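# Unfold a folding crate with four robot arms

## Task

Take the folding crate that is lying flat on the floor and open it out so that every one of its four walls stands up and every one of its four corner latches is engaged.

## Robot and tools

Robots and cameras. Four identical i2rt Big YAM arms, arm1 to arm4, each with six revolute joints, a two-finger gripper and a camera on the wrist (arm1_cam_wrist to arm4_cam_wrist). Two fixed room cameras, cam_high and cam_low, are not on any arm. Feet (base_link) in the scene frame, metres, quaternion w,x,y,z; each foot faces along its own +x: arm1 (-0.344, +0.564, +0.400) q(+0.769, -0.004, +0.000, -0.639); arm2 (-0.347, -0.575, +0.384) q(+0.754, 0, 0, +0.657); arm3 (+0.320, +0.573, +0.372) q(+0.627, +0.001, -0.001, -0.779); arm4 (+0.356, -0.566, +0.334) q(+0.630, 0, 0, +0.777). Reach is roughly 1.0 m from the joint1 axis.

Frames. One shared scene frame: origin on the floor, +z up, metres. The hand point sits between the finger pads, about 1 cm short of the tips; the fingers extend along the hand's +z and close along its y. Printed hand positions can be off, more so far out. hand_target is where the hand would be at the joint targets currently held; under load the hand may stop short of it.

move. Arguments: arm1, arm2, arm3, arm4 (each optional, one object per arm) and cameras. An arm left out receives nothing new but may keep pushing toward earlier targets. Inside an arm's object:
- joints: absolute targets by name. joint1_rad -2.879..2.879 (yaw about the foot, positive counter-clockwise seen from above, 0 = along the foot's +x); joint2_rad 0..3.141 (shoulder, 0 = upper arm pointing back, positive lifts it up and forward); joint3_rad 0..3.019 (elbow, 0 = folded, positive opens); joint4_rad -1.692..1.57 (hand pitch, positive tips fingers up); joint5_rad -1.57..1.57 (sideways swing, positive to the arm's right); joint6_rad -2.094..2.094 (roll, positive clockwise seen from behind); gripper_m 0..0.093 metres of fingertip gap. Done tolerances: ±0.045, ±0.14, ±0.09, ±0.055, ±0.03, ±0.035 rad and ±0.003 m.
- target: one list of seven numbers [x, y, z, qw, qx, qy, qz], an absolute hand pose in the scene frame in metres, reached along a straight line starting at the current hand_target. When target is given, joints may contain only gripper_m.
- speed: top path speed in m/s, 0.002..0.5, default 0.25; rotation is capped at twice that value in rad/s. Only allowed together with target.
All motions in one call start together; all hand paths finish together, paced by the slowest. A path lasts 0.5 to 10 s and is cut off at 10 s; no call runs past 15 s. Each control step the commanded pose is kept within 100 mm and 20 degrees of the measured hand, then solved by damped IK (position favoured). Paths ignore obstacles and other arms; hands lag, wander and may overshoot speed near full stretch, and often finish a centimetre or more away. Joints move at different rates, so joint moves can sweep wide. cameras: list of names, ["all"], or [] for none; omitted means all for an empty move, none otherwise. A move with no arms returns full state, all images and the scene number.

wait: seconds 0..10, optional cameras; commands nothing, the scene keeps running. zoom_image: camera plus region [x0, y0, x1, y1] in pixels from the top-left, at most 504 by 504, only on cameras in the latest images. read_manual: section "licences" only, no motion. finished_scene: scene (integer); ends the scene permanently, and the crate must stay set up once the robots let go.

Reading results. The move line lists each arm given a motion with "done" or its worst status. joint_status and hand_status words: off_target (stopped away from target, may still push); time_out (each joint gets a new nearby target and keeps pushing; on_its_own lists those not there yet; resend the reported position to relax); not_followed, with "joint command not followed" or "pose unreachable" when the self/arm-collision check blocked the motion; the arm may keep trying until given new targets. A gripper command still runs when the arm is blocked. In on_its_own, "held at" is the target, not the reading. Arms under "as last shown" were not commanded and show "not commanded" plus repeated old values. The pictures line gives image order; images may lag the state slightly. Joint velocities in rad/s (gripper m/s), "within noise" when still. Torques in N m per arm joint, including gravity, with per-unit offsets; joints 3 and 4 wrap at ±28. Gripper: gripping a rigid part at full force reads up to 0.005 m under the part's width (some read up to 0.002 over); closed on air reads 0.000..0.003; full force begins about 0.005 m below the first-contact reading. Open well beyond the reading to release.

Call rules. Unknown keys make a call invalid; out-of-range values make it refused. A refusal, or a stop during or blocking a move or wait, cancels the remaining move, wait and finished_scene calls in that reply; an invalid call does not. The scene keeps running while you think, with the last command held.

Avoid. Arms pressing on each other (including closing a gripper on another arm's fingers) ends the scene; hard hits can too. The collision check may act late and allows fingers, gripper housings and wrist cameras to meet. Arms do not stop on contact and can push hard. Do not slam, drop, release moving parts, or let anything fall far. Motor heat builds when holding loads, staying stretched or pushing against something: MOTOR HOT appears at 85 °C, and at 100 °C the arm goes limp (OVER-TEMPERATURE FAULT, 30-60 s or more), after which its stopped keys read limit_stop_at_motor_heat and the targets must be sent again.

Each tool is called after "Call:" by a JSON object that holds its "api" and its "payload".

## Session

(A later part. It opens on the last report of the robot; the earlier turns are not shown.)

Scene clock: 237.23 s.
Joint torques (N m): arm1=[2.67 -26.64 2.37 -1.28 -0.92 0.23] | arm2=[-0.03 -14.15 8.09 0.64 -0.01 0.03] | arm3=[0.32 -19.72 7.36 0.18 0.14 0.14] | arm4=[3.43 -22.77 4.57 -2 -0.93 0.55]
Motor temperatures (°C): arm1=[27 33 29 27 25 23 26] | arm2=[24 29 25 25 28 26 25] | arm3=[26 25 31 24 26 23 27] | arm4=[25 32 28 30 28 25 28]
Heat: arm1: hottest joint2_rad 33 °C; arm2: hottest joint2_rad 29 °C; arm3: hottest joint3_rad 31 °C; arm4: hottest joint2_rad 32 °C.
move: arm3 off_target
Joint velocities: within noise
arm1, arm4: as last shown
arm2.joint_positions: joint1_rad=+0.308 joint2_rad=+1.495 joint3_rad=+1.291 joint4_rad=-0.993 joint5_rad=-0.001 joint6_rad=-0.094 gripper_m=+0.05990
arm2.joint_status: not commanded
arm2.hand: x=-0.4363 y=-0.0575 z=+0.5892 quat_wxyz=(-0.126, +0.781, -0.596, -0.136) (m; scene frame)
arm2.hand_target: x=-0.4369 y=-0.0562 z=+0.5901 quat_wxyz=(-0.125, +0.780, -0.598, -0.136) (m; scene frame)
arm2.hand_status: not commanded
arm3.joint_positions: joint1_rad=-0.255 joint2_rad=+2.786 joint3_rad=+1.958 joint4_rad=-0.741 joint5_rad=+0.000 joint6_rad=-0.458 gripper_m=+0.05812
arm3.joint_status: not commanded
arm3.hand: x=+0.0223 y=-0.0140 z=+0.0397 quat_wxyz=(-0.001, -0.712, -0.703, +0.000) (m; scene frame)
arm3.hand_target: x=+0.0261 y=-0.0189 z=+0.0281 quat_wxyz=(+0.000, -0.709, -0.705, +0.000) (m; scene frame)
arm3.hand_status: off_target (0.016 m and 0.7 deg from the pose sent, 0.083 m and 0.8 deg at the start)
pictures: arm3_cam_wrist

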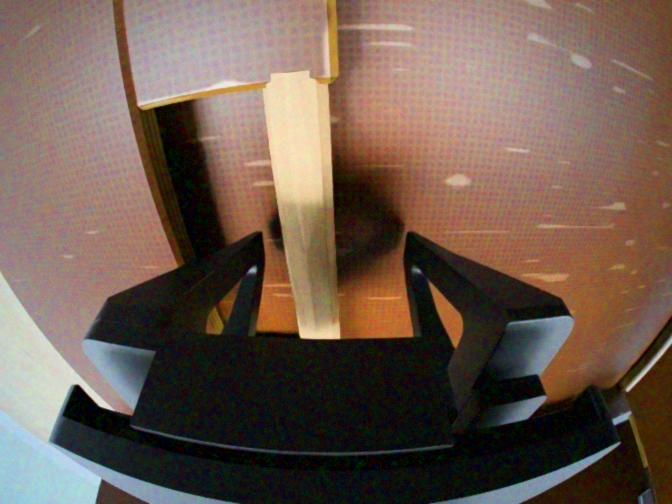

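Call:
{"api": "move", "payload": {"arm3": {"target": [0.036, -0.020, 0.020, 0, 0.7071, 0.7071, 0], "speed": 0.1}, "cameras": ["arm3_cam_wrist"]}}

Scene clock: 239.50 s.
Joint torques (N m): arm1=[2.9 -25.93 2.4 -1.28 -0.93 0.24] | arm2=[-0.09 -14.04 8.09 0.64 0 0.03] | arm3=[0.62 -19.31 6.74 0.99 0.2 0.18] | arm4=[3.49 -22.77 4.57 -2 -0.93 0.55]
Motor temperatures (°C): arm1=[27 33 29 27 25 23 26] | arm2=[24 29 25 25 28 26 25] | arm3=[26 26 31 24 26 23 27] | arm4=[25 32 28 30 28 25 28]
Heat: arm1: hottest joint2_rad 33 °C; arm2: hottest joint2_rad 29 °C; arm3: hottest joint3_rad 31 °C; arm4: hottest joint2_rad 32 °C.
move: arm3 off_target
Joint velocities: within noise
arm1, arm2: as last shown
arm3.joint_positions: joint1_rad=-0.233 joint2_rad=+2.786 joint3_rad=+1.958 joint4_rad=-0.741 joint5_rad=+0.000 joint6_rad=-0.458 gripper_m=+0.05812
arm3.joint_status: not commanded
arm3.hand: x=+0.0349 y=-0.0203 z=+0.0398 quat_wxyz=(-0.001, -0.704, -0.710, +0.000) (m; scene frame)
arm3.hand_target: x=+0.0424 y=-0.0219 z=+0.0208 quat_wxyz=(+0.000, -0.703, -0.711, +0.000) (m; scene frame)
arm3.hand_status: off_target (0.020 m and 0.5 deg from the pose sent, 0.025 m and 0.7 deg at the start)
arm4.joint_positions: joint1_rad=+0.611 joint2_rad=+2.062 joint3_rad=+1.207 joint4_rad=-0.704 joint5_rad=+0.023 joint6_rad=-0.772 gripper_m=+0.01571
arm4.joint_status: not commanded
arm4.hand: x=-0.0161 y=-0.2120 z=+0.2305 quat_wxyz=(-0.012, +1.000, +0.010, +0.004) (m; scene frame)
arm4.hand_target: x=-0.0181 y=-0.2306 z=+0.2521 quat_wxyz=(+0.000, +1.000, +0.000, +0.000) (m; scene frame)
arm4.hand_status: not commanded
pictures: arm3_cam_wrist

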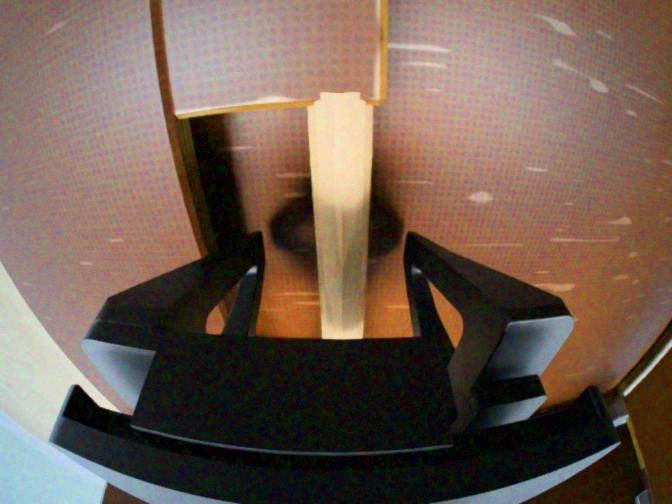

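Call:
{"api": "move", "payload": {"arm3": {"target": [0.034, -0.018, 0.010, 0, 0.7071, 0.7071, 0], "speed": 0.1}, "cameras": ["arm3_cam_wrist"]}}

Scene clock: 244.80 s.
Joint torques (N m): arm1=[2.67 -26.52 2.47 -1.32 -0.9 0.26] | arm2=[-0.09 -14.1 8.08 0.64 -0.01 0.03] | arm3=[-0.85 -18.96 7.24 0.83 0.13 0.11] | arm4=[3.43 -22.77 4.57 -2 -0.93 0.55]
Motor temperatures (°C): arm1=[27 33 29 27 25 23 27] | arm2=[24 29 26 25 28 26 25] | arm3=[26 26 31 24 26 23 27] | arm4=[25 33 28 30 28 25 28]
Heat: arm1: hottest joint2_rad 33 °C; arm2: hottest joint2_rad 29 °C; arm3: hottest joint3_rad 31 °C; arm4: hottest joint2_rad 33 °C.
move: arm3 off_target
Joint velocities: within noise
arm1.joint_positions: joint1_rad=+0.563 joint2_rad=+2.162 joint3_rad=+1.129 joint4_rad=-0.543 joint5_rad=+0.016 joint6_rad=-0.816 gripper_m=+0.01706
arm1.joint_status: not commanded
arm1.hand: x=-0.0184 y=+0.2067 z=+0.2313 quat_wxyz=(+0.010, -0.003, -1.000, +0.006) (m; scene frame)
arm1.hand_target: x=-0.0055 y=+0.2242 z=+0.2591 quat_wxyz=(+0.000, +0.004, -1.000, +0.000) (m; scene frame)
arm1.hand_status: not commanded
arm2, arm4: as last shown
arm3.joint_positions: joint1_rad=-0.241 joint2_rad=+2.797 joint3_rad=+1.961 joint4_rad=-0.730 joint5_rad=+0.002 joint6_rad=-0.458 gripper_m=+0.05812
arm3.joint_status: not commanded
arm3.hand: x=+0.0305 y=-0.0173 z=+0.0337 quat_wxyz=(-0.001, -0.707, -0.708, +0.002) (m; scene frame)
arm3.hand_target: x=+0.0289 y=-0.0145 z=+0.0117 quat_wxyz=(+0.000, -0.710, -0.704, +0.001) (m; scene frame)
arm3.hand_status: off_target (0.024 m and 0.2 deg from the pose sent, 0.030 m and 0.5 deg at the start)
pictures: arm3_cam_wrist

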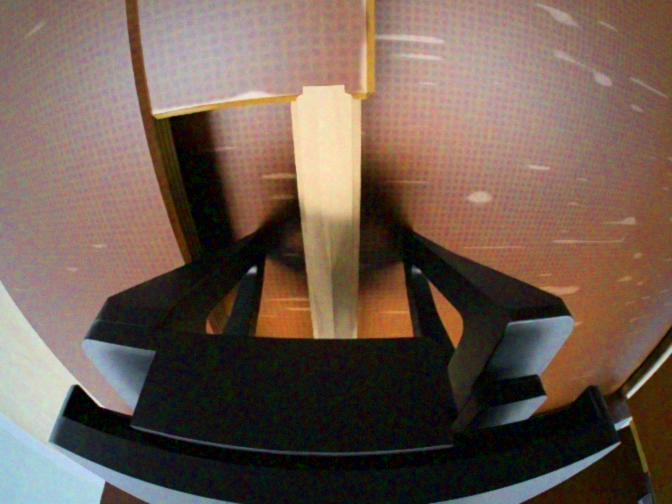

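Call:
{"api": "move", "payload": {"arm3": {"joints": {"gripper_m": 0.013}}, "cameras": ["arm3_cam_wrist"]}}

Scene clock: 246.40 s.
Joint torques (N m): arm1=[2.32 -26.29 2.54 -1.32 -0.91 0.26] | arm2=[-0.03 -14.1 8.09 0.61 0 0.04] | arm3=[-0.79 -18.9 7.01 0.84 0.05 0.2] | arm4=[3.43 -22.77 4.59 -2 -0.93 0.55]
Motor temperatures (°C): arm1=[27 33 29 27 25 23 27] | arm2=[24 29 26 25 28 26 25] | arm3=[26 26 31 24 26 23 27] | arm4=[25 33 28 30 28 25 28]
Heat: arm1: hottest joint2_rad 33 °C; arm2: hottest joint2_rad 29 °C; arm3: hottest joint3_rad 31 °C; arm4: hottest joint2_rad 33 °C.
move: arm3 off_target
Joint velocities: within noise
arm1, arm2, arm4: as last shown
arm3.joint_positions: joint1_rad=-0.239 joint2_rad=+2.799 joint3_rad=+1.963 joint4_rad=-0.730 joint5_rad=+0.002 joint6_rad=-0.478 gripper_m=+0.01676
arm3.joint_status: gripper_m off_target (ended at +0.01678, target +0.01300)
arm3.hand: x=+0.0314 y=-0.0179 z=+0.0331 quat_wxyz=(-0.001, -0.699, -0.715, +0.002) (m; scene frame)
arm3.hand_target: x=+0.0303 y=-0.0149 z=+0.0113 quat_wxyz=(-0.001, -0.707, -0.707, +0.000) (m; scene frame)
arm3.hand_status: not commanded
pictures: arm3_cam_wrist

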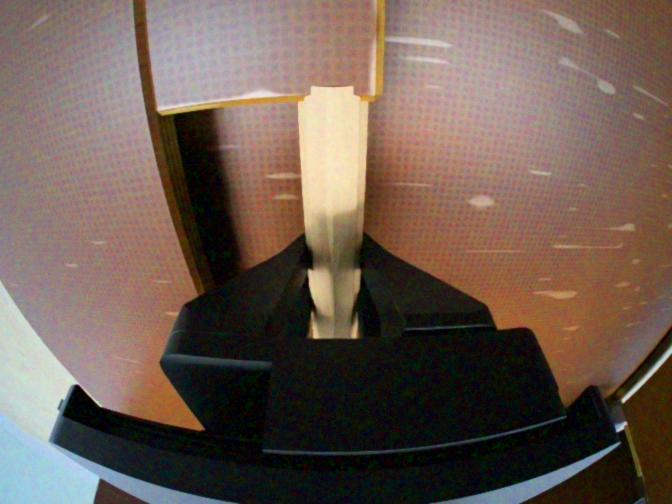

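Call:
{"api": "move", "payload": {"arm3": {"target": [0.039, -0.014, 0.122, 0, 0.7071, 0.7071, 0], "speed": 0.12}}}

Call:
{"api": "move", "payload": {"arm3": {"target": [0.071, -0.014, 0.190, 0, 0.7071, 0.7071, 0], "speed": 0.12}, "cameras": ["arm3_cam_wrist", "cam_high"]}}

Scene clock: 250.23 s.
Joint torques (N m): arm1=[3.08 -26.81 2.43 -1.26 -0.89 0.23] | arm2=[-0.03 -14.1 8.09 0.64 -0.01 0.03] | arm3=[-0.03 -25.17 3.6 -1.13 -0.31 0.32] | arm4=[3.43 -22.77 4.59 -2 -0.93 0.55]
Motor temperatures (°C): arm1=[27 33 29 27 25 23 27] | arm2=[24 29 26 25 28 26 25] | arm3=[26 26 31 24 26 23 27] | arm4=[25 33 28 30 28 25 28]
Heat: arm1: hottest joint2_rad 33 °C; arm2: hottest joint2_rad 29 °C; arm3: hottest joint3_rad 31 °C; arm4: hottest joint2_rad 33 °C.
move: arm3 off_target
Joint velocities: within noise
arm1, arm2, arm4: as last shown
arm3.joint_positions: joint1_rad=-0.224 joint2_rad=+2.648 joint3_rad=+1.835 joint4_rad=-0.744 joint5_rad=+0.015 joint6_rad=-0.471 gripper_m=+0.01609
arm3.joint_status: not commanded
arm3.hand: x=+0.0402 y=-0.0167 z=+0.0953 quat_wxyz=(+0.004, -0.696, -0.718, +0.008) (m; scene frame)
arm3.hand_target: x=+0.0415 y=-0.0190 z=+0.1209 quat_wxyz=(-0.001, -0.704, -0.710, +0.005) (m; scene frame)
arm3.hand_status: off_target (0.027 m and 2.1 deg from the pose sent, 0.089 m and 1.3 deg at the start)
pictures: none

Scene clock: 251.47 s.
Joint torques (N m): arm1=[2.2 -26.75 2.33 -1.31 -0.91 0.27] | arm2=[-0.03 -14.04 8.1 0.64 0 0.03] | arm3=[-0.79 -26.29 3.67 -1.89 -0.44 0.36] | arm4=[3.43 -22.77 4.57 -2 -0.97 0.55]
Motor temperatures (°C): arm1=[27 33 29 27 25 23 27] | arm2=[24 29 26 25 28 26 25] | arm3=[26 26 31 24 26 23 27] | arm4=[25 33 28 30 28 25 28]
Heat: arm1: hottest joint2_rad 33 °C; arm2: hottest joint2_rad 29 °C; arm3: hottest joint3_rad 31 °C; arm4: hottest joint2_rad 33 °C.
move: arm3 off_target
Joint velocities: within noise
arm1, arm2: as last shown
arm1.hand_target: x=-0.0055 y=+0.2243 z=+0.2590 quat_wxyz=(+0.000, +0.004, -1.000, +0.000) (m; scene frame)
arm3.joint_positions: joint1_rad=-0.184 joint2_rad=+2.512 joint3_rad=+1.727 joint4_rad=-0.781 joint5_rad=+0.019 joint6_rad=-0.430 gripper_m=+0.01597
arm3.joint_status: not commanded
arm3.hand: x=+0.0689 y=-0.0140 z=+0.1514 quat_wxyz=(+0.007, -0.696, -0.718, +0.005) (m; scene frame)
arm3.hand_target: x=+0.0706 y=-0.0144 z=+0.1873 quat_wxyz=(+0.001, -0.707, -0.707, +0.000) (m; scene frame)
arm3.hand_status: off_target (0.039 m and 2.0 deg from the pose sent, 0.100 m and 2.1 deg at the start)
arm4.joint_positions: joint1_rad=+0.611 joint2_rad=+2.062 joint3_rad=+1.207 joint4_rad=-0.704 joint5_rad=+0.025 joint6_rad=-0.772 gripper_m=+0.01571
arm4.joint_status: not commanded
arm4.hand: x=-0.0160 y=-0.2118 z=+0.2306 quat_wxyz=(-0.013, +1.000, +0.010, +0.004) (m; scene frame)
arm4.hand_target: x=-0.0181 y=-0.2306 z=+0.2521 quat_wxyz=(-0.001, +1.000, +0.000, +0.000) (m; scene frame)
arm4.hand_status: not commanded
pictures: arm3_cam_wrist, cam_high

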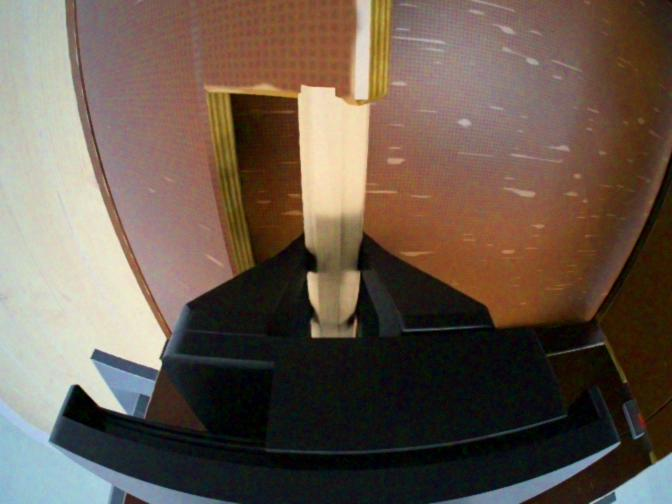

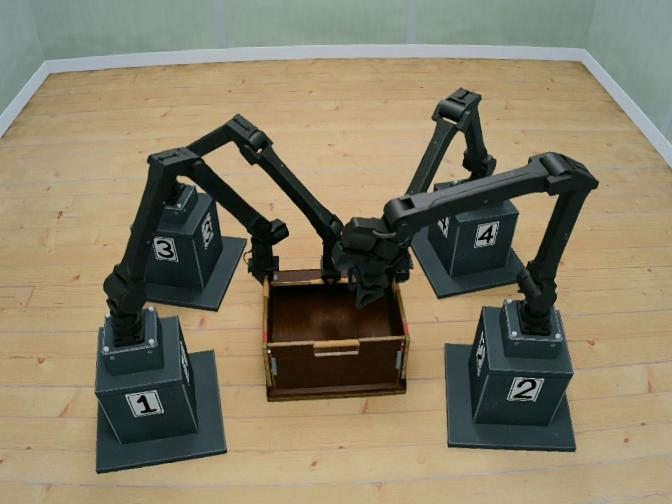

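Call:
{"api": "move", "payload": {"arm3": {"target": [0.107, -0.014, 0.230, 0, 0.7071, 0.7071, 0], "speed": 0.12}, "arm2": {"joints": {"joint1_rad": 0.7, "joint2_rad": 0.6, "joint3_rad": 1.5, "joint4_rad": -1.2}}}}

Call:
{"api": "move", "payload": {"arm3": {"target": [0.153, -0.014, 0.252, 0, 0.7071, 0.7071, 0], "speed": 0.12}}}

Call:
{"api": "move", "payload": {"arm3": {"target": [0.205, -0.014, 0.266, 0, 0.7071, 0.7071, 0], "speed": 0.1}, "cameras": ["arm3_cam_wrist", "cam_high", "cam_low"]}}

Call:
{"api": "zoom_image", "payload": {"camera": "cam_high", "region": [240, 230, 430, 420]}}

Call:
{"api": "zoom_image", "payload": {"camera": "cam_low", "region": [220, 180, 470, 380]}}

Scene clock: 256.53 s.
Joint torques (N m): arm1=[2.43 -26.11 2.5 -1.35 -0.89 0.26] | arm2=[-0.09 3.14 6.02 1.32 0.1 0.04] | arm3=[-0.73 -25.93 4.1 -1.76 -0.58 0.36] | arm4=[3.43 -22.77 4.57 -2 -1.03 0.55]
Motor temperatures (°C): arm1=[27 33 29 27 25 23 27] | arm2=[24 28 26 25 28 26 25] | arm3=[26 28 31 24 26 23 27] | arm4=[25 33 28 30 28 25 28]
Heat: arm1: hottest joint2_rad 33 °C; arm2: hottest joint2_rad 28 °C; arm3: hottest joint3_rad 31 °C; arm4: hottest joint2_rad 33 °C.
move: arm2 done; arm3 off_target
Joint velocities: within noise
arm1.joint_positions: joint1_rad=+0.563 joint2_rad=+2.160 joint3_rad=+1.127 joint4_rad=-0.543 joint5_rad=+0.016 joint6_rad=-0.816 gripper_m=+0.01706
arm1.joint_status: not commanded
arm1.hand: x=-0.0187 y=+0.2070 z=+0.2317 quat_wxyz=(+0.010, -0.003, -1.000, +0.006) (m; scene frame)
arm1.hand_target: x=-0.0055 y=+0.2242 z=+0.2595 quat_wxyz=(+0.000, +0.004, -1.000, +0.001) (m; scene frame)
arm1.hand_status: not commanded
arm2.joint_positions: joint1_rad=+0.693 joint2_rad=+0.583 joint3_rad=+1.493 joint4_rad=-1.193 joint5_rad=-0.007 joint6_rad=-0.105 gripper_m=+0.05991
arm2.joint_status: all done
arm2.hand: x=-0.4619 y=-0.3924 z=+1.0121 quat_wxyz=(-0.317, +0.720, -0.349, -0.510) (m; scene frame)
arm2.hand_target: x=-0.4618 y=-0.3917 z=+1.0123 quat_wxyz=(-0.314, +0.720, -0.352, -0.508) (m; scene frame)
arm2.hand_status: not commanded
arm3.joint_positions: joint1_rad=-0.133 joint2_rad=+2.415 joint3_rad=+1.651 joint4_rad=-0.811 joint5_rad=+0.023 joint6_rad=-0.381 gripper_m=+0.01598
arm3.joint_status: not commanded
arm3.hand: x=+0.1030 y=-0.0122 z=+0.1900 quat_wxyz=(+0.010, -0.696, -0.718, +0.002) (m; scene frame)
arm3.hand_target: x=+0.1060 y=-0.0150 z=+0.2284 quat_wxyz=(+0.000, -0.707, -0.708, +0.001) (m; scene frame)
arm3.hand_status: off_target (0.040 m and 2.2 deg from the pose sent, 0.087 m and 2.0 deg at the start)
arm4.joint_positions: joint1_rad=+0.611 joint2_rad=+2.062 joint3_rad=+1.207 joint4_rad=-0.704 joint5_rad=+0.027 joint6_rad=-0.772 gripper_m=+0.01571
arm4.joint_status: not commanded
arm4.hand: x=-0.0158 y=-0.2116 z=+0.2306 quat_wxyz=(-0.013, +1.000, +0.010, +0.005) (m; scene frame)
arm4.hand_target: x=-0.0181 y=-0.2306 z=+0.2521 quat_wxyz=(+0.000, +1.000, +0.000, +0.000) (m; scene frame)
arm4.hand_status: not commanded
pictures: none

Scene clock: 257.60 s.
Joint torques (N m): arm1=[2.84 -26.52 2.5 -1.25 -0.91 0.27] | arm2=[-0.15 3.08 6.11 1.33 0.11 0.04] | arm3=[-0.73 -24.41 4.45 -1.03 -0.48 0.44] | arm4=[3.43 -22.77 4.59 -2 -1.03 0.55]
Motor temperatures (°C): arm1=[27 33 29 27 25 23 27] | arm2=[24 28 26 25 28 26 25] | arm3=[26 28 31 24 26 23 27] | arm4=[25 33 28 30 28 25 28]
Heat: arm1: hottest joint2_rad 33 °C; arm2: hottest joint2_rad 28 °C; arm3: hottest joint3_rad 31 °C; arm4: hottest joint2_rad 33 °C.
move: arm3 off_target
Joint velocities: within noise
arm1, arm2, arm4: as last shown
arm1.hand_target: x=-0.0055 y=+0.2242 z=+0.2594 quat_wxyz=(+0.000, +0.004, -1.000, +0.001) (m; scene frame)
arm3.joint_positions: joint1_rad=-0.064 joint2_rad=+2.338 joint3_rad=+1.585 joint4_rad=-0.834 joint5_rad=+0.019 joint6_rad=-0.313 gripper_m=+0.01573
arm3.joint_status: not commanded
arm3.hand: x=+0.1492 y=-0.0101 z=+0.2177 quat_wxyz=(+0.011, -0.695, -0.719, -0.004) (m; scene frame)
arm3.hand_target: x=+0.1526 y=-0.0141 z=+0.2499 quat_wxyz=(+0.000, -0.707, -0.707, +0.000) (m; scene frame)
arm3.hand_status: off_target (0.035 m and 2.4 deg from the pose sent, 0.080 m and 2.2 deg at the start)
pictures: none

Scene clock: 258.73 s.
Joint torques (N m): arm1=[2.9 -26.23 2.51 -1.26 -0.91 0.28] | arm2=[-0.15 3.08 6.11 1.33 0.11 0.04] | arm3=[0.73 -24.29 3.99 -1.13 -0.7 0.65] | arm4=[3.43 -22.77 4.59 -2 -1.04 0.55]
Motor temperatures (°C): arm1=[27 33 29 27 25 23 27] | arm2=[24 28 26 25 28 26 25] | arm3=[26 28 31 24 26 23 27] | arm4=[25 33 28 30 28 25 28]
Heat: arm1: hottest joint2_rad 33 °C; arm2: hottest joint2_rad 28 °C; arm3: hottest joint3_rad 31 °C; arm4: hottest joint2_rad 33 °C.
move: arm3 off_target
Joint velocities: within noise
arm1, arm2, arm4: as last shown
arm3.joint_positions: joint1_rad=-0.006 joint2_rad=+2.294 joint3_rad=+1.541 joint4_rad=-0.834 joint5_rad=+0.026 joint6_rad=-0.254 gripper_m=+0.01562
arm3.joint_status: not commanded
arm3.hand: x=+0.1844 y=-0.0088 z=+0.2314 quat_wxyz=(+0.014, -0.696, -0.718, -0.001) (m; scene frame)
arm3.hand_target: x=+0.1987 y=-0.0130 z=+0.2644 quat_wxyz=(+0.000, -0.709, -0.705, +0.000) (m; scene frame)
arm3.hand_status: off_target (0.041 m and 2.5 deg from the pose sent, 0.074 m and 2.4 deg at the start)
pictures: arm3_cam_wrist, cam_high, cam_low

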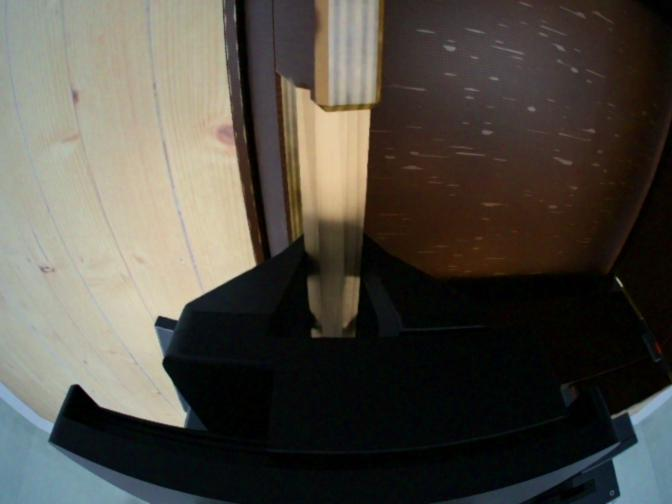

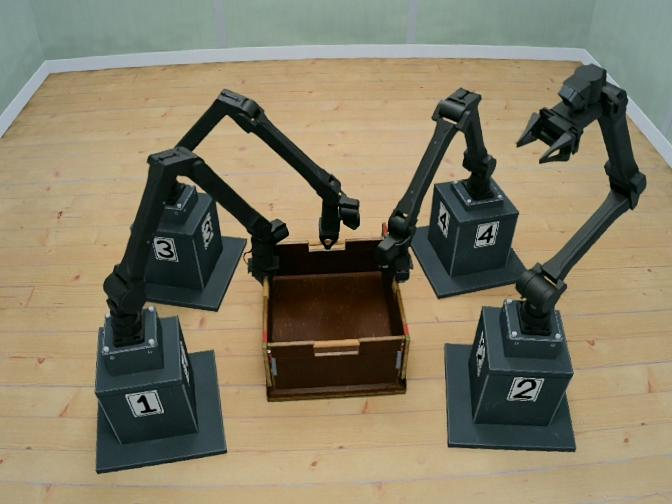

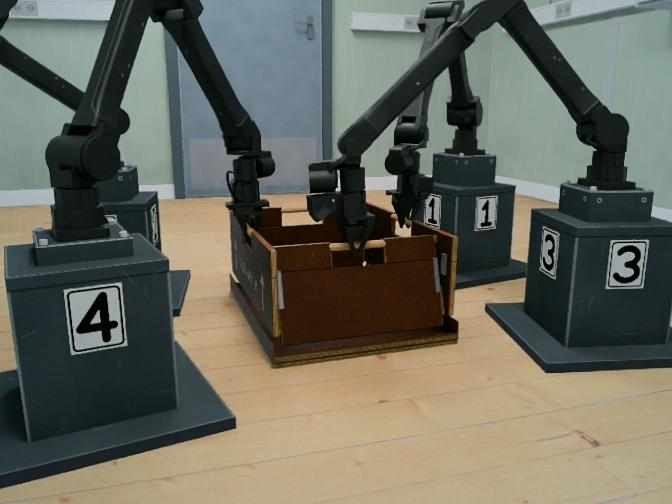

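Scaled by 2.653 from the camera's 672x504 image, which has a finer 960x720 frame.

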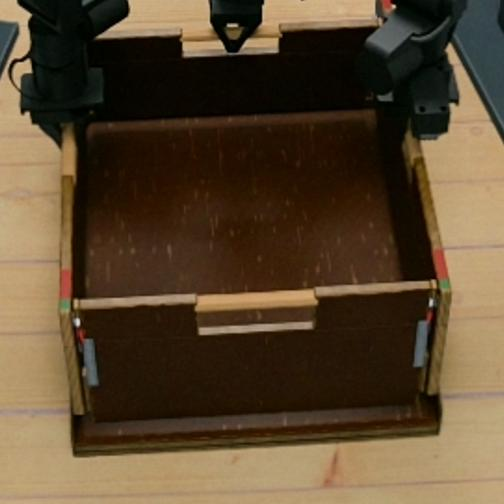

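Scaled by 2.016 from the camera's 672x504 image, which has a finer 960x720 frame.

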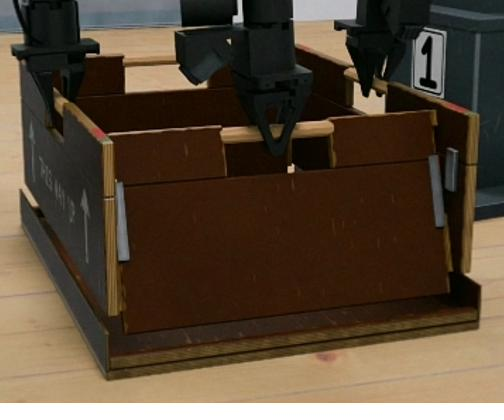

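Call:
{"api": "move", "payload": {"arm3": {"target": [0.255, -0.014, 0.266, 0, 0.7071, 0.7071, 0], "speed": 0.08}}}

Call:
{"api": "move", "payload": {"arm3": {"target": [0.29, -0.014, 0.262, 0, 0.7071, 0.7071, 0], "speed": 0.06}, "cameras": ["arm3_cam_wrist", "cam_high", "cam_low"]}}

Call:
{"api": "zoom_image", "payload": {"camera": "cam_low", "region": [220, 180, 470, 380]}}

Call:
{"api": "zoom_image", "payload": {"camera": "cam_high", "region": [240, 230, 430, 420]}}

Scene clock: 261.47 s.
Joint torques (N m): arm1=[2.37 -26.99 2.41 -1.42 -0.9 0.25] | arm2=[-0.03 3.02 6.13 1.35 0.1 0.04] | arm3=[3.6 -23.71 3.81 -0.66 -1.58 0.92] | arm4=[3.43 -22.77 4.59 -2 -1.04 0.55]
Motor temperatures (°C): arm1=[27 33 29 27 25 23 27] | arm2=[24 28 26 25 28 26 25] | arm3=[26 28 30 24 26 23 28] | arm4=[25 33 28 30 28 25 28]
Heat: arm1: hottest joint2_rad 33 °C; arm2: hottest joint2_rad 28 °C; arm3: hottest joint3_rad 30 °C; arm4: hottest joint2_rad 33 °C.
move: arm3 off_target
Joint velocities: within noise
arm1, arm2, arm4: as last shown
arm1.hand_target: x=-0.0056 y=+0.2242 z=+0.2594 quat_wxyz=(+0.000, +0.004, -1.000, +0.001) (m; scene frame)
arm3.joint_positions: joint1_rad=+0.043 joint2_rad=+2.272 joint3_rad=+1.518 joint4_rad=-0.834 joint5_rad=+0.051 joint6_rad=-0.198 gripper_m=+0.01563
arm3.joint_status: not commanded
arm3.hand: x=+0.2100 y=-0.0081 z=+0.2377 quat_wxyz=(+0.025, -0.698, -0.716, +0.006) (m; scene frame)
arm3.hand_target: x=+0.2522 y=-0.0141 z=+0.2644 quat_wxyz=(+0.001, -0.707, -0.708, -0.001) (m; scene frame)
arm3.hand_status: off_target (0.054 m and 3.3 deg from the pose sent, 0.079 m and 2.5 deg at the start)
pictures: none

Scene clock: 262.73 s.
Joint torques (N m): arm1=[2.2 -26.17 2.58 -1.31 -0.88 0.28] | arm2=[-0.09 3.02 6.11 1.32 0.1 0.04] | arm3=[3.6 -22.65 4.66 -0.23 -1.76 0.78] | arm4=[3.43 -22.77 4.59 -2 -1.04 0.55]
Motor temperatures (°C): arm1=[27 33 29 27 25 23 27] | arm2=[24 28 26 25 28 26 25] | arm3=[26 28 30 24 26 23 28] | arm4=[25 33 28 30 28 25 28]
Heat: arm1: hottest joint2_rad 33 °C; arm2: hottest joint2_rad 28 °C; arm3: hottest joint3_rad 30 °C; arm4: hottest joint2_rad 33 °C.
move: arm3 off_target
Joint velocities: within noise
arm1, arm2: as last shown
arm3.joint_positions: joint1_rad=+0.114 joint2_rad=+2.259 joint3_rad=+1.496 joint4_rad=-0.836 joint5_rad=+0.055 joint6_rad=-0.129 gripper_m=+0.01566
arm3.joint_status: not commanded
arm3.hand: x=+0.2512 y=-0.0067 z=+0.2398 quat_wxyz=(+0.029, -0.697, -0.717, +0.006) (m; scene frame)
arm3.hand_target: x=+0.2889 y=-0.0134 z=+0.2607 quat_wxyz=(+0.001, -0.706, -0.709, -0.002) (m; scene frame)
arm3.hand_status: off_target (0.045 m and 3.8 deg from the pose sent, 0.084 m and 3.3 deg at the start)
arm4.joint_positions: joint1_rad=+0.611 joint2_rad=+2.062 joint3_rad=+1.207 joint4_rad=-0.704 joint5_rad=+0.028 joint6_rad=-0.772 gripper_m=+0.01572
arm4.joint_status: not commanded
arm4.hand: x=-0.0156 y=-0.2114 z=+0.2306 quat_wxyz=(-0.014, +1.000, +0.010, +0.006) (m; scene frame)
arm4.hand_target: x=-0.0180 y=-0.2305 z=+0.2520 quat_wxyz=(-0.001, +1.000, +0.000, +0.000) (m; scene frame)
arm4.hand_status: not commanded
pictures: arm3_cam_wrist, cam_high, cam_low

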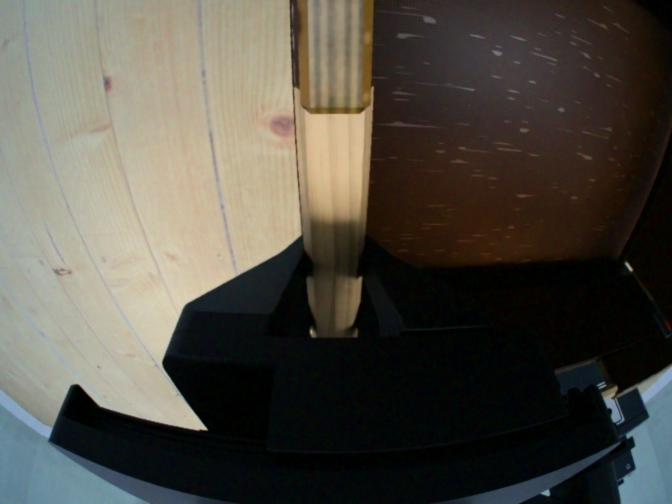

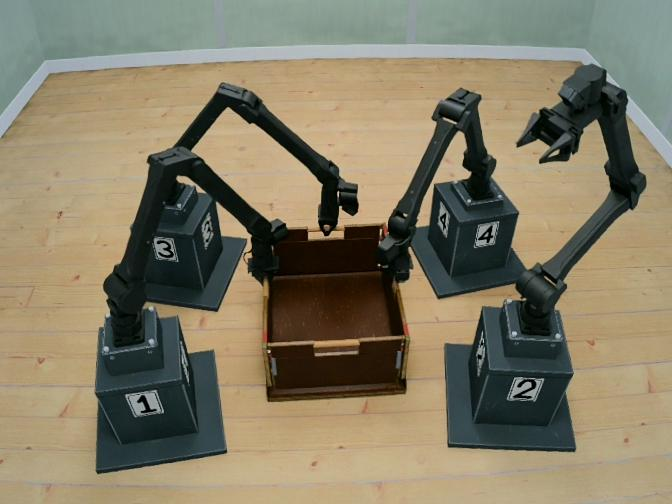

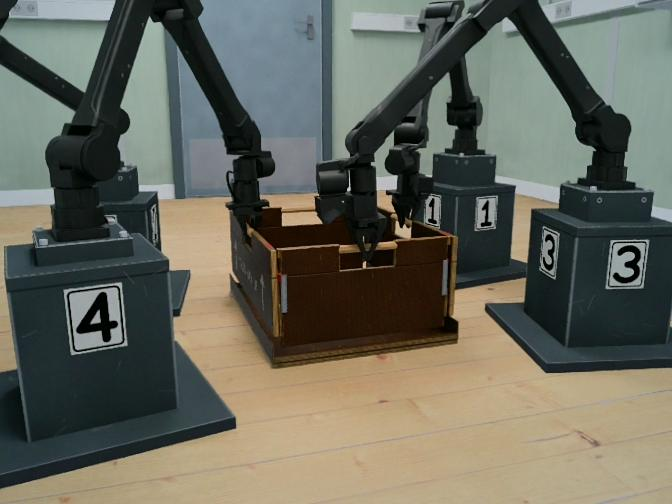

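Scaled by 2.016 from the camera's 672x504 image, which has a finer 960x720 frame.

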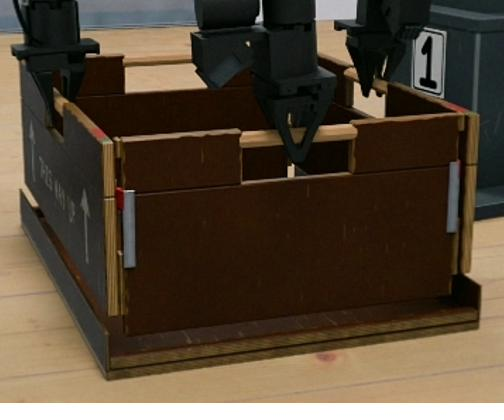

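Scaled by 2.653 from the camera's 672x504 image, which has a finer 960x720 frame.

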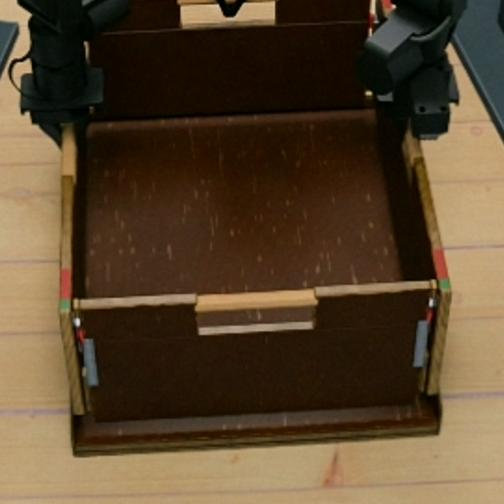

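Call:
{"api": "zoom_image", "payload": {"camera": "cam_high", "region": [250, 215, 330, 285]}}

Call:
{"api": "zoom_image", "payload": {"camera": "cam_high", "region": [350, 205, 420, 285]}}

Call:
{"api": "zoom_image", "payload": {"camera": "cam_low", "region": [260, 225, 310, 300]}}

Call:
{"api": "zoom_image", "payload": {"camera": "cam_low", "region": [420, 220, 470, 295]}}

Call:
{"api": "move", "payload": {"arm3": {"target": [0.215, -0.014, 0.25, 0, 0.7071, 0.7071, 0], "speed": 0.1}}}

Scaled by 6.300 from the camera's 672x504 image, which has a finer 960x720 frame.

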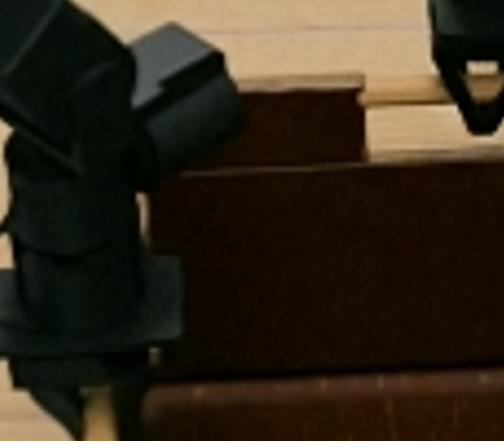

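Scaled by 6.300 from the camera's 672x504 image, which has a finer 960x720 frame.

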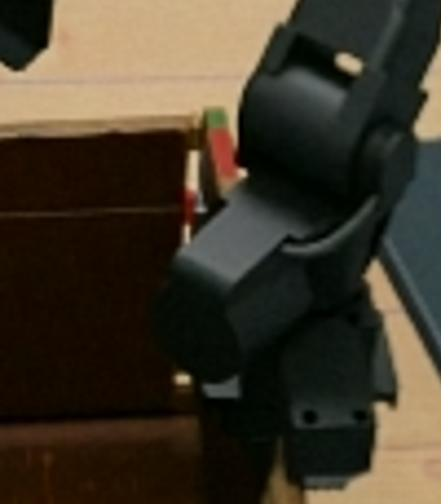

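Scaled by 6.720 from the camera's 672x504 image, which has a finer 960x720 frame.

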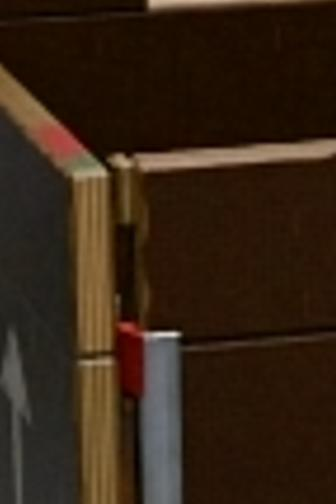

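Scaled by 6.720 from the camera's 672x504 image, which has a finer 960x720 frame.

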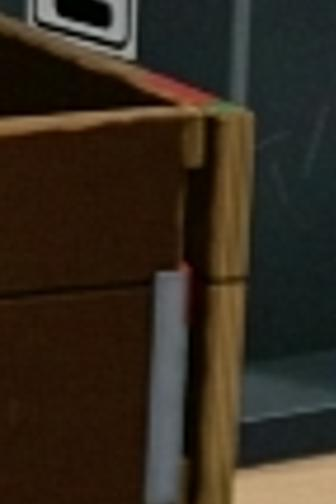

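Scene clock: 265.50 s.
Joint torques (N m): arm1=[2.55 -26.64 2.61 -1.28 -0.93 0.27] | arm2=[-0.09 3.08 6.12 1.33 0.11 0.04] | arm3=[-4.01 -19.72 6.26 0.28 -0.35 -0.06] | arm4=[3.49 -22.77 4.59 -2 -1.05 0.55]
Motor temperatures (°C): arm1=[27 33 29 27 25 23 27] | arm2=[24 28 26 25 28 26 25] | arm3=[26 28 30 24 27 23 28] | arm4=[25 33 28 30 28 25 28]
Heat: arm1: hottest joint2_rad 33 °C; arm2: hottest joint2_rad 28 °C; arm3: hottest joint3_rad 30 °C; arm4: hottest joint2_rad 33 °C.
move: arm3 off_target
Joint velocities: within noise
arm1, arm2, arm4: as last shown
arm3.joint_positions: joint1_rad=+0.095 joint2_rad=+2.259 joint3_rad=+1.496 joint4_rad=-0.834 joint5_rad=+0.015 joint6_rad=-0.154 gripper_m=+0.01566
arm3.joint_status: not commanded
arm3.hand: x=+0.2474 y=-0.0066 z=+0.2396 quat_wxyz=(+0.013, -0.695, -0.719, -0.007) (m; scene frame)
arm3.hand_target: x=+0.2209 y=-0.0142 z=+0.2499 quat_wxyz=(+0.000, -0.707, -0.707, +0.001) (m; scene frame)
arm3.hand_status: off_target (0.035 m and 2.5 deg from the pose sent, 0.038 m and 3.8 deg at the start)
pictures: none

Call:
{"api": "move", "payload": {"arm3": {"target": [0.244, -0.014, 0.238, 0, 0.7071, 0.7071, 0], "speed": 0.1}, "arm1": {"target": [-0.010, 0.200, 0.245, 0, 0, 1, 0], "speed": 0.1}, "arm4": {"target": [-0.018, -0.212, 0.238, 0, 1, 0, 0], "speed": 0.1}}}

Call:
{"api": "move", "payload": {"arm3": {"joints": {"gripper_m": 0.06}}, "cameras": ["arm3_cam_wrist", "arm1_cam_wrist", "cam_low"]}}

Scene clock: 269.13 s.
Joint torques (N m): arm1=[-0.67 -22.07 6.06 -1.09 -0.78 0] | arm2=[-0.03 3.08 6.09 1.33 0.1 0.04] | arm3=[-0.97 -19.66 5.52 0.88 -0.33 0.19] | arm4=[1.44 -18.67 7.9 -1.57 -1.1 0.26]
Motor temperatures (°C): arm1=[27 33 29 27 25 23 27] | arm2=[24 28 26 25 28 26 25] | arm3=[26 29 31 24 27 23 28] | arm4=[25 33 28 30 28 25 28]
Heat: arm1: hottest joint2_rad 33 °C; arm2: hottest joint2_rad 28 °C; arm3: hottest joint3_rad 31 °C; arm4: hottest joint2_rad 33 °C.
move: arm1 off_target; arm3 off_target; arm4 done
Joint velocities: within noise
arm1.joint_positions: joint1_rad=+0.562 joint2_rad=+2.162 joint3_rad=+1.129 joint4_rad=-0.543 joint5_rad=+0.013 joint6_rad=-0.817 gripper_m=+0.01707
arm1.joint_status: not commanded
arm1.hand: x=-0.0185 y=+0.2065 z=+0.2313 quat_wxyz=(+0.009, -0.003, -1.000, +0.005) (m; scene frame)
arm1.hand_target: x=-0.0099 y=+0.2003 z=+0.2447 quat_wxyz=(+0.000, +0.000, -1.000, +0.000) (m; scene frame)
arm1.hand_status: off_target (0.017 m and 1.3 deg from the pose sent, 0.017 m and 1.4 deg at the start)
arm2: as last shown
arm3.joint_positions: joint1_rad=+0.097 joint2_rad=+2.259 joint3_rad=+1.496 joint4_rad=-0.833 joint5_rad=+0.015 joint6_rad=-0.152 gripper_m=+0.01566
arm3.joint_status: not commanded
arm3.hand: x=+0.2483 y=-0.0071 z=+0.2396 quat_wxyz=(+0.012, -0.695, -0.719, -0.006) (m; scene frame)
arm3.hand_target: x=+0.2449 y=-0.0122 z=+0.2380 quat_wxyz=(+0.002, -0.704, -0.710, -0.003) (m; scene frame)
arm3.hand_status: off_target (0.008 m and 2.5 deg from the pose sent, 0.008 m and 2.5 deg at the start)
arm4.joint_positions: joint1_rad=+0.609 joint2_rad=+2.062 joint3_rad=+1.207 joint4_rad=-0.704 joint5_rad=+0.027 joint6_rad=-0.772 gripper_m=+0.01572
arm4.joint_status: not commanded
arm4.hand: x=-0.0152 y=-0.2110 z=+0.2306 quat_wxyz=(-0.013, +1.000, +0.009, +0.005) (m; scene frame)
arm4.hand_target: x=-0.0181 y=-0.2123 z=+0.2382 quat_wxyz=(+0.000, +1.000, +0.000, -0.001) (m; scene frame)
arm4.hand_status: done (0.008 m and 2.0 deg from the pose sent, 0.008 m and 2.1 deg at the start)
pictures: none

Scene clock: 269.87 s.
Joint torques (N m): arm1=[-0.5 -21.83 6.17 -1.16 -0.82 -0.01] | arm2=[-0.09 3.02 6.12 1.33 0.1 0.04] | arm3=[-0.91 -19.19 5.67 0.77 -0.01 0.17] | arm4=[1.49 -18.67 7.9 -1.57 -1.1 0.26]
Motor temperatures (°C): arm1=[27 33 29 27 25 23 27] | arm2=[24 27 26 25 28 26 25] | arm3=[26 29 31 24 27 23 28] | arm4=[24 33 28 30 28 25 28]
Heat: arm1: hottest joint2_rad 33 °C; arm2: hottest joint5_rad 28 °C; arm3: hottest joint3_rad 31 °C; arm4: hottest joint2_rad 33 °C.
move: arm3 done
Joint velocities: within noise
arm1, arm2, arm4: as last shown
arm3.joint_positions: joint1_rad=+0.086 joint2_rad=+2.259 joint3_rad=+1.496 joint4_rad=-0.828 joint5_rad=+0.005 joint6_rad=-0.143 gripper_m=+0.05986
arm3.joint_status: all done
arm3.hand: x=+0.2437 y=-0.0076 z=+0.2395 quat_wxyz=(+0.007, -0.702, -0.712, -0.007) (m; scene frame)
arm3.hand_target: x=+0.2395 y=-0.0112 z=+0.2379 quat_wxyz=(+0.002, -0.708, -0.706, -0.004) (m; scene frame)
arm3.hand_status: not commanded
pictures: arm1_cam_wrist, arm3_cam_wrist, cam_low

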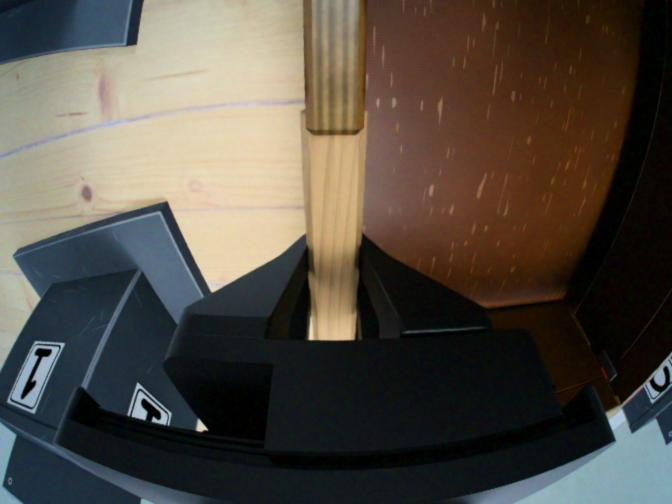

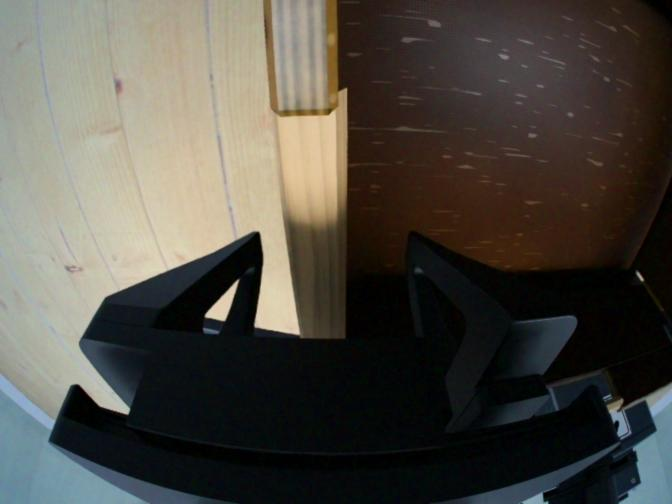

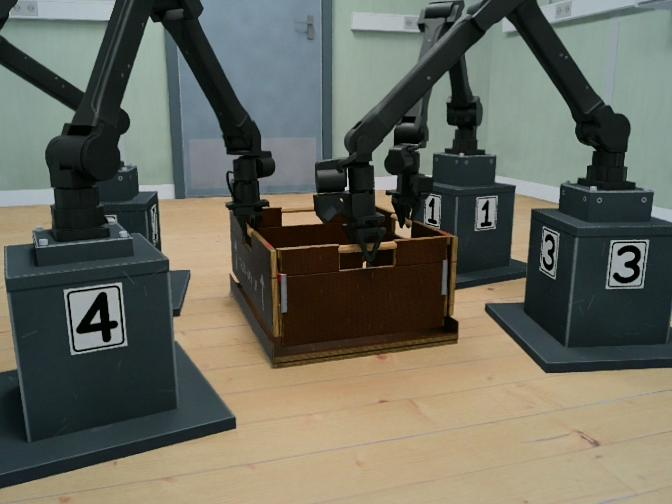

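Call:
{"api": "move", "payload": {"arm1": {"joints": {"gripper_m": 0.05}}, "arm4": {"joints": {"gripper_m": 0.05}}, "arm3": {"target": [0.243, -0.010, 0.36, 0, 0.7071, 0.7071, 0], "speed": 0.2}}}

Call:
{"api": "move", "payload": {"arm1": {"target": [-0.010, 0.205, 0.37, 0, 0, 1, 0], "speed": 0.2}, "arm4": {"target": [-0.018, -0.212, 0.37, 0, 1, 0, 0], "speed": 0.2}, "cameras": ["cam_high", "cam_low", "arm1_cam_wrist", "arm4_cam_wrist"]}}

Call:
{"api": "zoom_image", "payload": {"camera": "cam_high", "region": [240, 200, 430, 420]}}

Call:
{"api": "zoom_image", "payload": {"camera": "cam_low", "region": [220, 180, 470, 380]}}

Scene clock: 273.30 s.
Joint torques (N m): arm1=[-0.97 -20.89 6.17 0.28 -0.01 0] | arm2=[-0.15 3.02 6.11 1.35 0.11 0.04] | arm3=[-0.56 -18.37 8.4 -0.23 0.03 0.15] | arm4=[1.9 -18.2 7.88 -0.54 -0.22 0.25]
Motor temperatures (°C): arm1=[27 33 29 27 25 23 27] | arm2=[24 27 26 25 28 26 25] | arm3=[26 29 31 24 26 23 28] | arm4=[24 33 28 30 28 25 28]
Heat: arm1: hottest joint2_rad 33 °C; arm2: hottest joint5_rad 28 °C; arm3: hottest joint3_rad 31 °C; arm4: hottest joint2_rad 33 °C.
move: arm1 done; arm3 off_target; arm4 done
Joint velocities: within noise
arm1.joint_positions: joint1_rad=+0.571 joint2_rad=+2.156 joint3_rad=+1.131 joint4_rad=-0.581 joint5_rad=-0.007 joint6_rad=-0.817 gripper_m=+0.04998
arm1.joint_status: all done
arm1.hand: x=-0.0174 y=+0.2169 z=+0.2346 quat_wxyz=(+0.012, +0.001, -1.000, -0.013) (m; scene frame)
arm1.hand_target: x=-0.0081 y=+0.2052 z=+0.2445 quat_wxyz=(+0.003, +0.005, -1.000, -0.003) (m; scene frame)
arm1.hand_status: not commanded
arm2.joint_positions: joint1_rad=+0.693 joint2_rad=+0.583 joint3_rad=+1.493 joint4_rad=-1.193 joint5_rad=-0.007 joint6_rad=-0.105 gripper_m=+0.05991
arm2.joint_status: not commanded
arm2.hand: x=-0.4619 y=-0.3924 z=+1.0121 quat_wxyz=(-0.317, +0.720, -0.349, -0.510) (m; scene frame)
arm2.hand_target: x=-0.4618 y=-0.3917 z=+1.0123 quat_wxyz=(-0.314, +0.720, -0.352, -0.508) (m; scene frame)
arm2.hand_status: not commanded
arm3.joint_positions: joint1_rad=+0.086 joint2_rad=+2.062 joint3_rad=+1.496 joint4_rad=-1.021 joint5_rad=+0.005 joint6_rad=-0.143 gripper_m=+0.05991
arm3.joint_status: not commanded
arm3.hand: x=+0.2444 y=-0.0003 z=+0.3508 quat_wxyz=(+0.006, -0.702, -0.712, -0.006) (m; scene frame)
arm3.hand_target: x=+0.2428 y=-0.0111 z=+0.3602 quat_wxyz=(+0.000, -0.706, -0.708, +0.001) (m; scene frame)
arm3.hand_status: off_target (0.013 m and 1.2 deg from the pose sent, 0.121 m and 1.4 deg at the start)
arm4.joint_positions: joint1_rad=+0.613 joint2_rad=+2.058 joint3_rad=+1.207 joint4_rad=-0.738 joint5_rad=+0.000 joint6_rad=-0.772 gripper_m=+0.04996
arm4.joint_status: all done
arm4.hand: x=-0.0141 y=-0.2204 z=+0.2328 quat_wxyz=(+0.006, +1.000, +0.011, +0.007) (m; scene frame)
arm4.hand_target: x=-0.0188 y=-0.2161 z=+0.2384 quat_wxyz=(+0.003, +1.000, +0.003, +0.002) (m; scene frame)
arm4.hand_status: not commanded
pictures: none

Scene clock: 274.77 s.
Joint torques (N m): arm1=[-0.85 -18.84 8.72 0.23 0.06 0.05] | arm2=[-0.09 2.96 6.12 1.33 0.1 0.05] | arm3=[-0.73 -18.9 8.38 -0.13 0.02 0.19] | arm4=[0.73 -15.74 11.7 -0.55 -0.16 0.25]
Motor temperatures (°C): arm1=[27 33 29 27 25 23 27] | arm2=[24 27 26 25 28 26 25] | arm3=[26 29 31 24 26 23 27] | arm4=[24 33 28 30 28 25 28]
Heat: arm1: hottest joint2_rad 33 °C; arm2: hottest joint5_rad 28 °C; arm3: hottest joint3_rad 31 °C; arm4: hottest joint2_rad 33 °C.
move: arm1 off_target; arm4 off_target
Joint velocities: within noise
arm1.joint_positions: joint1_rad=+0.571 joint2_rad=+1.890 joint3_rad=+1.131 joint4_rad=-0.842 joint5_rad=-0.007 joint6_rad=-0.817 gripper_m=+0.04998
arm1.joint_status: not commanded
arm1.hand: x=-0.0184 y=+0.2194 z=+0.3579 quat_wxyz=(+0.011, +0.001, -1.000, -0.011) (m; scene frame)
arm1.hand_target: x=-0.0092 y=+0.2042 z=+0.3701 quat_wxyz=(-0.001, +0.000, -1.000, +0.001) (m; scene frame)
arm1.hand_status: off_target (0.021 m and 1.8 deg from the pose sent, 0.136 m and 2.0 deg at the start)
arm2, arm3: as last shown
arm4.joint_positions: joint1_rad=+0.606 joint2_rad=+1.832 joint3_rad=+1.264 joint4_rad=-1.026 joint5_rad=+0.000 joint6_rad=-0.772 gripper_m=+0.04996
arm4.joint_status: not commanded
arm4.hand: x=-0.0081 y=-0.2218 z=+0.3597 quat_wxyz=(+0.008, +1.000, +0.008, +0.009) (m; scene frame)
arm4.hand_target: x=-0.0163 y=-0.2093 z=+0.3689 quat_wxyz=(+0.000, +1.000, -0.003, +0.000) (m; scene frame)
arm4.hand_status: off_target (0.017 m and 1.6 deg from the pose sent, 0.138 m and 1.6 deg at the start)
pictures: arm1_cam_wrist, arm4_cam_wrist, cam_high, cam_low

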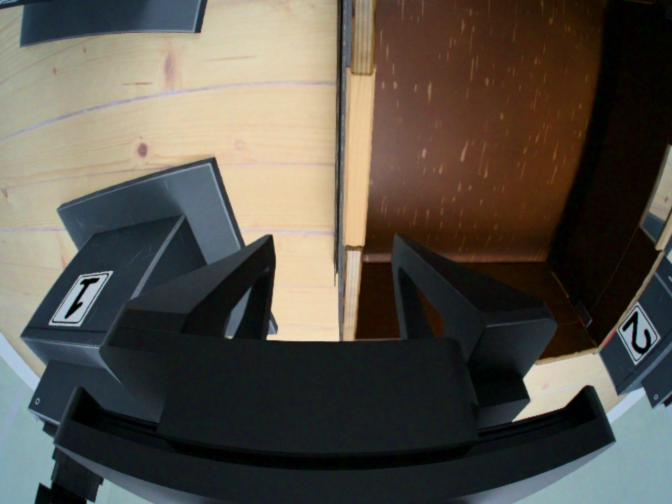

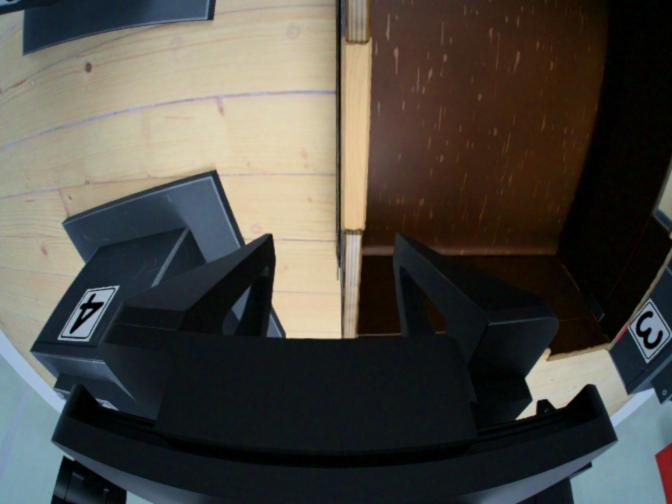

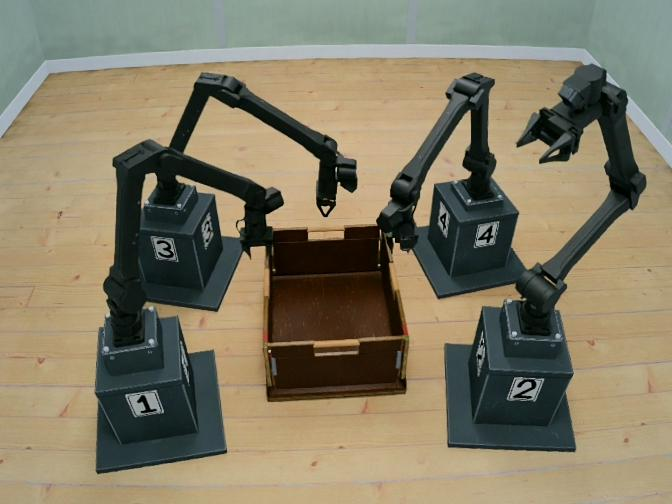

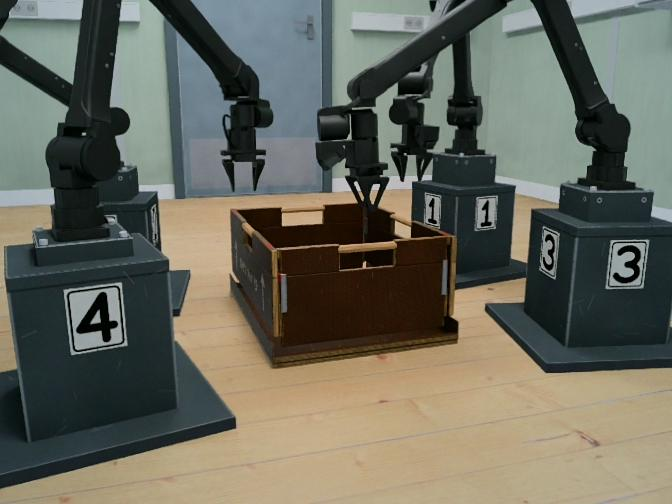

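Scaled by 2.291 from the camera's 672x504 image, which has a finer 960x720 frame.

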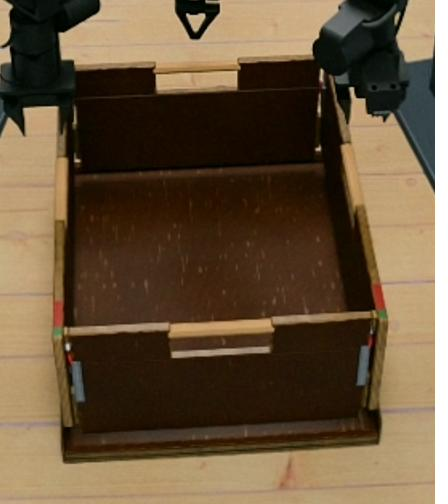

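Scaled by 2.016 from the camera's 672x504 image, which has a finer 960x720 frame.

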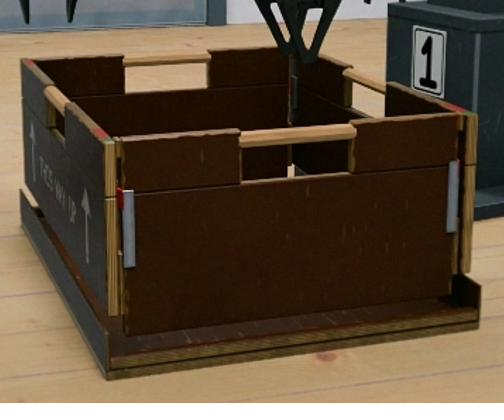

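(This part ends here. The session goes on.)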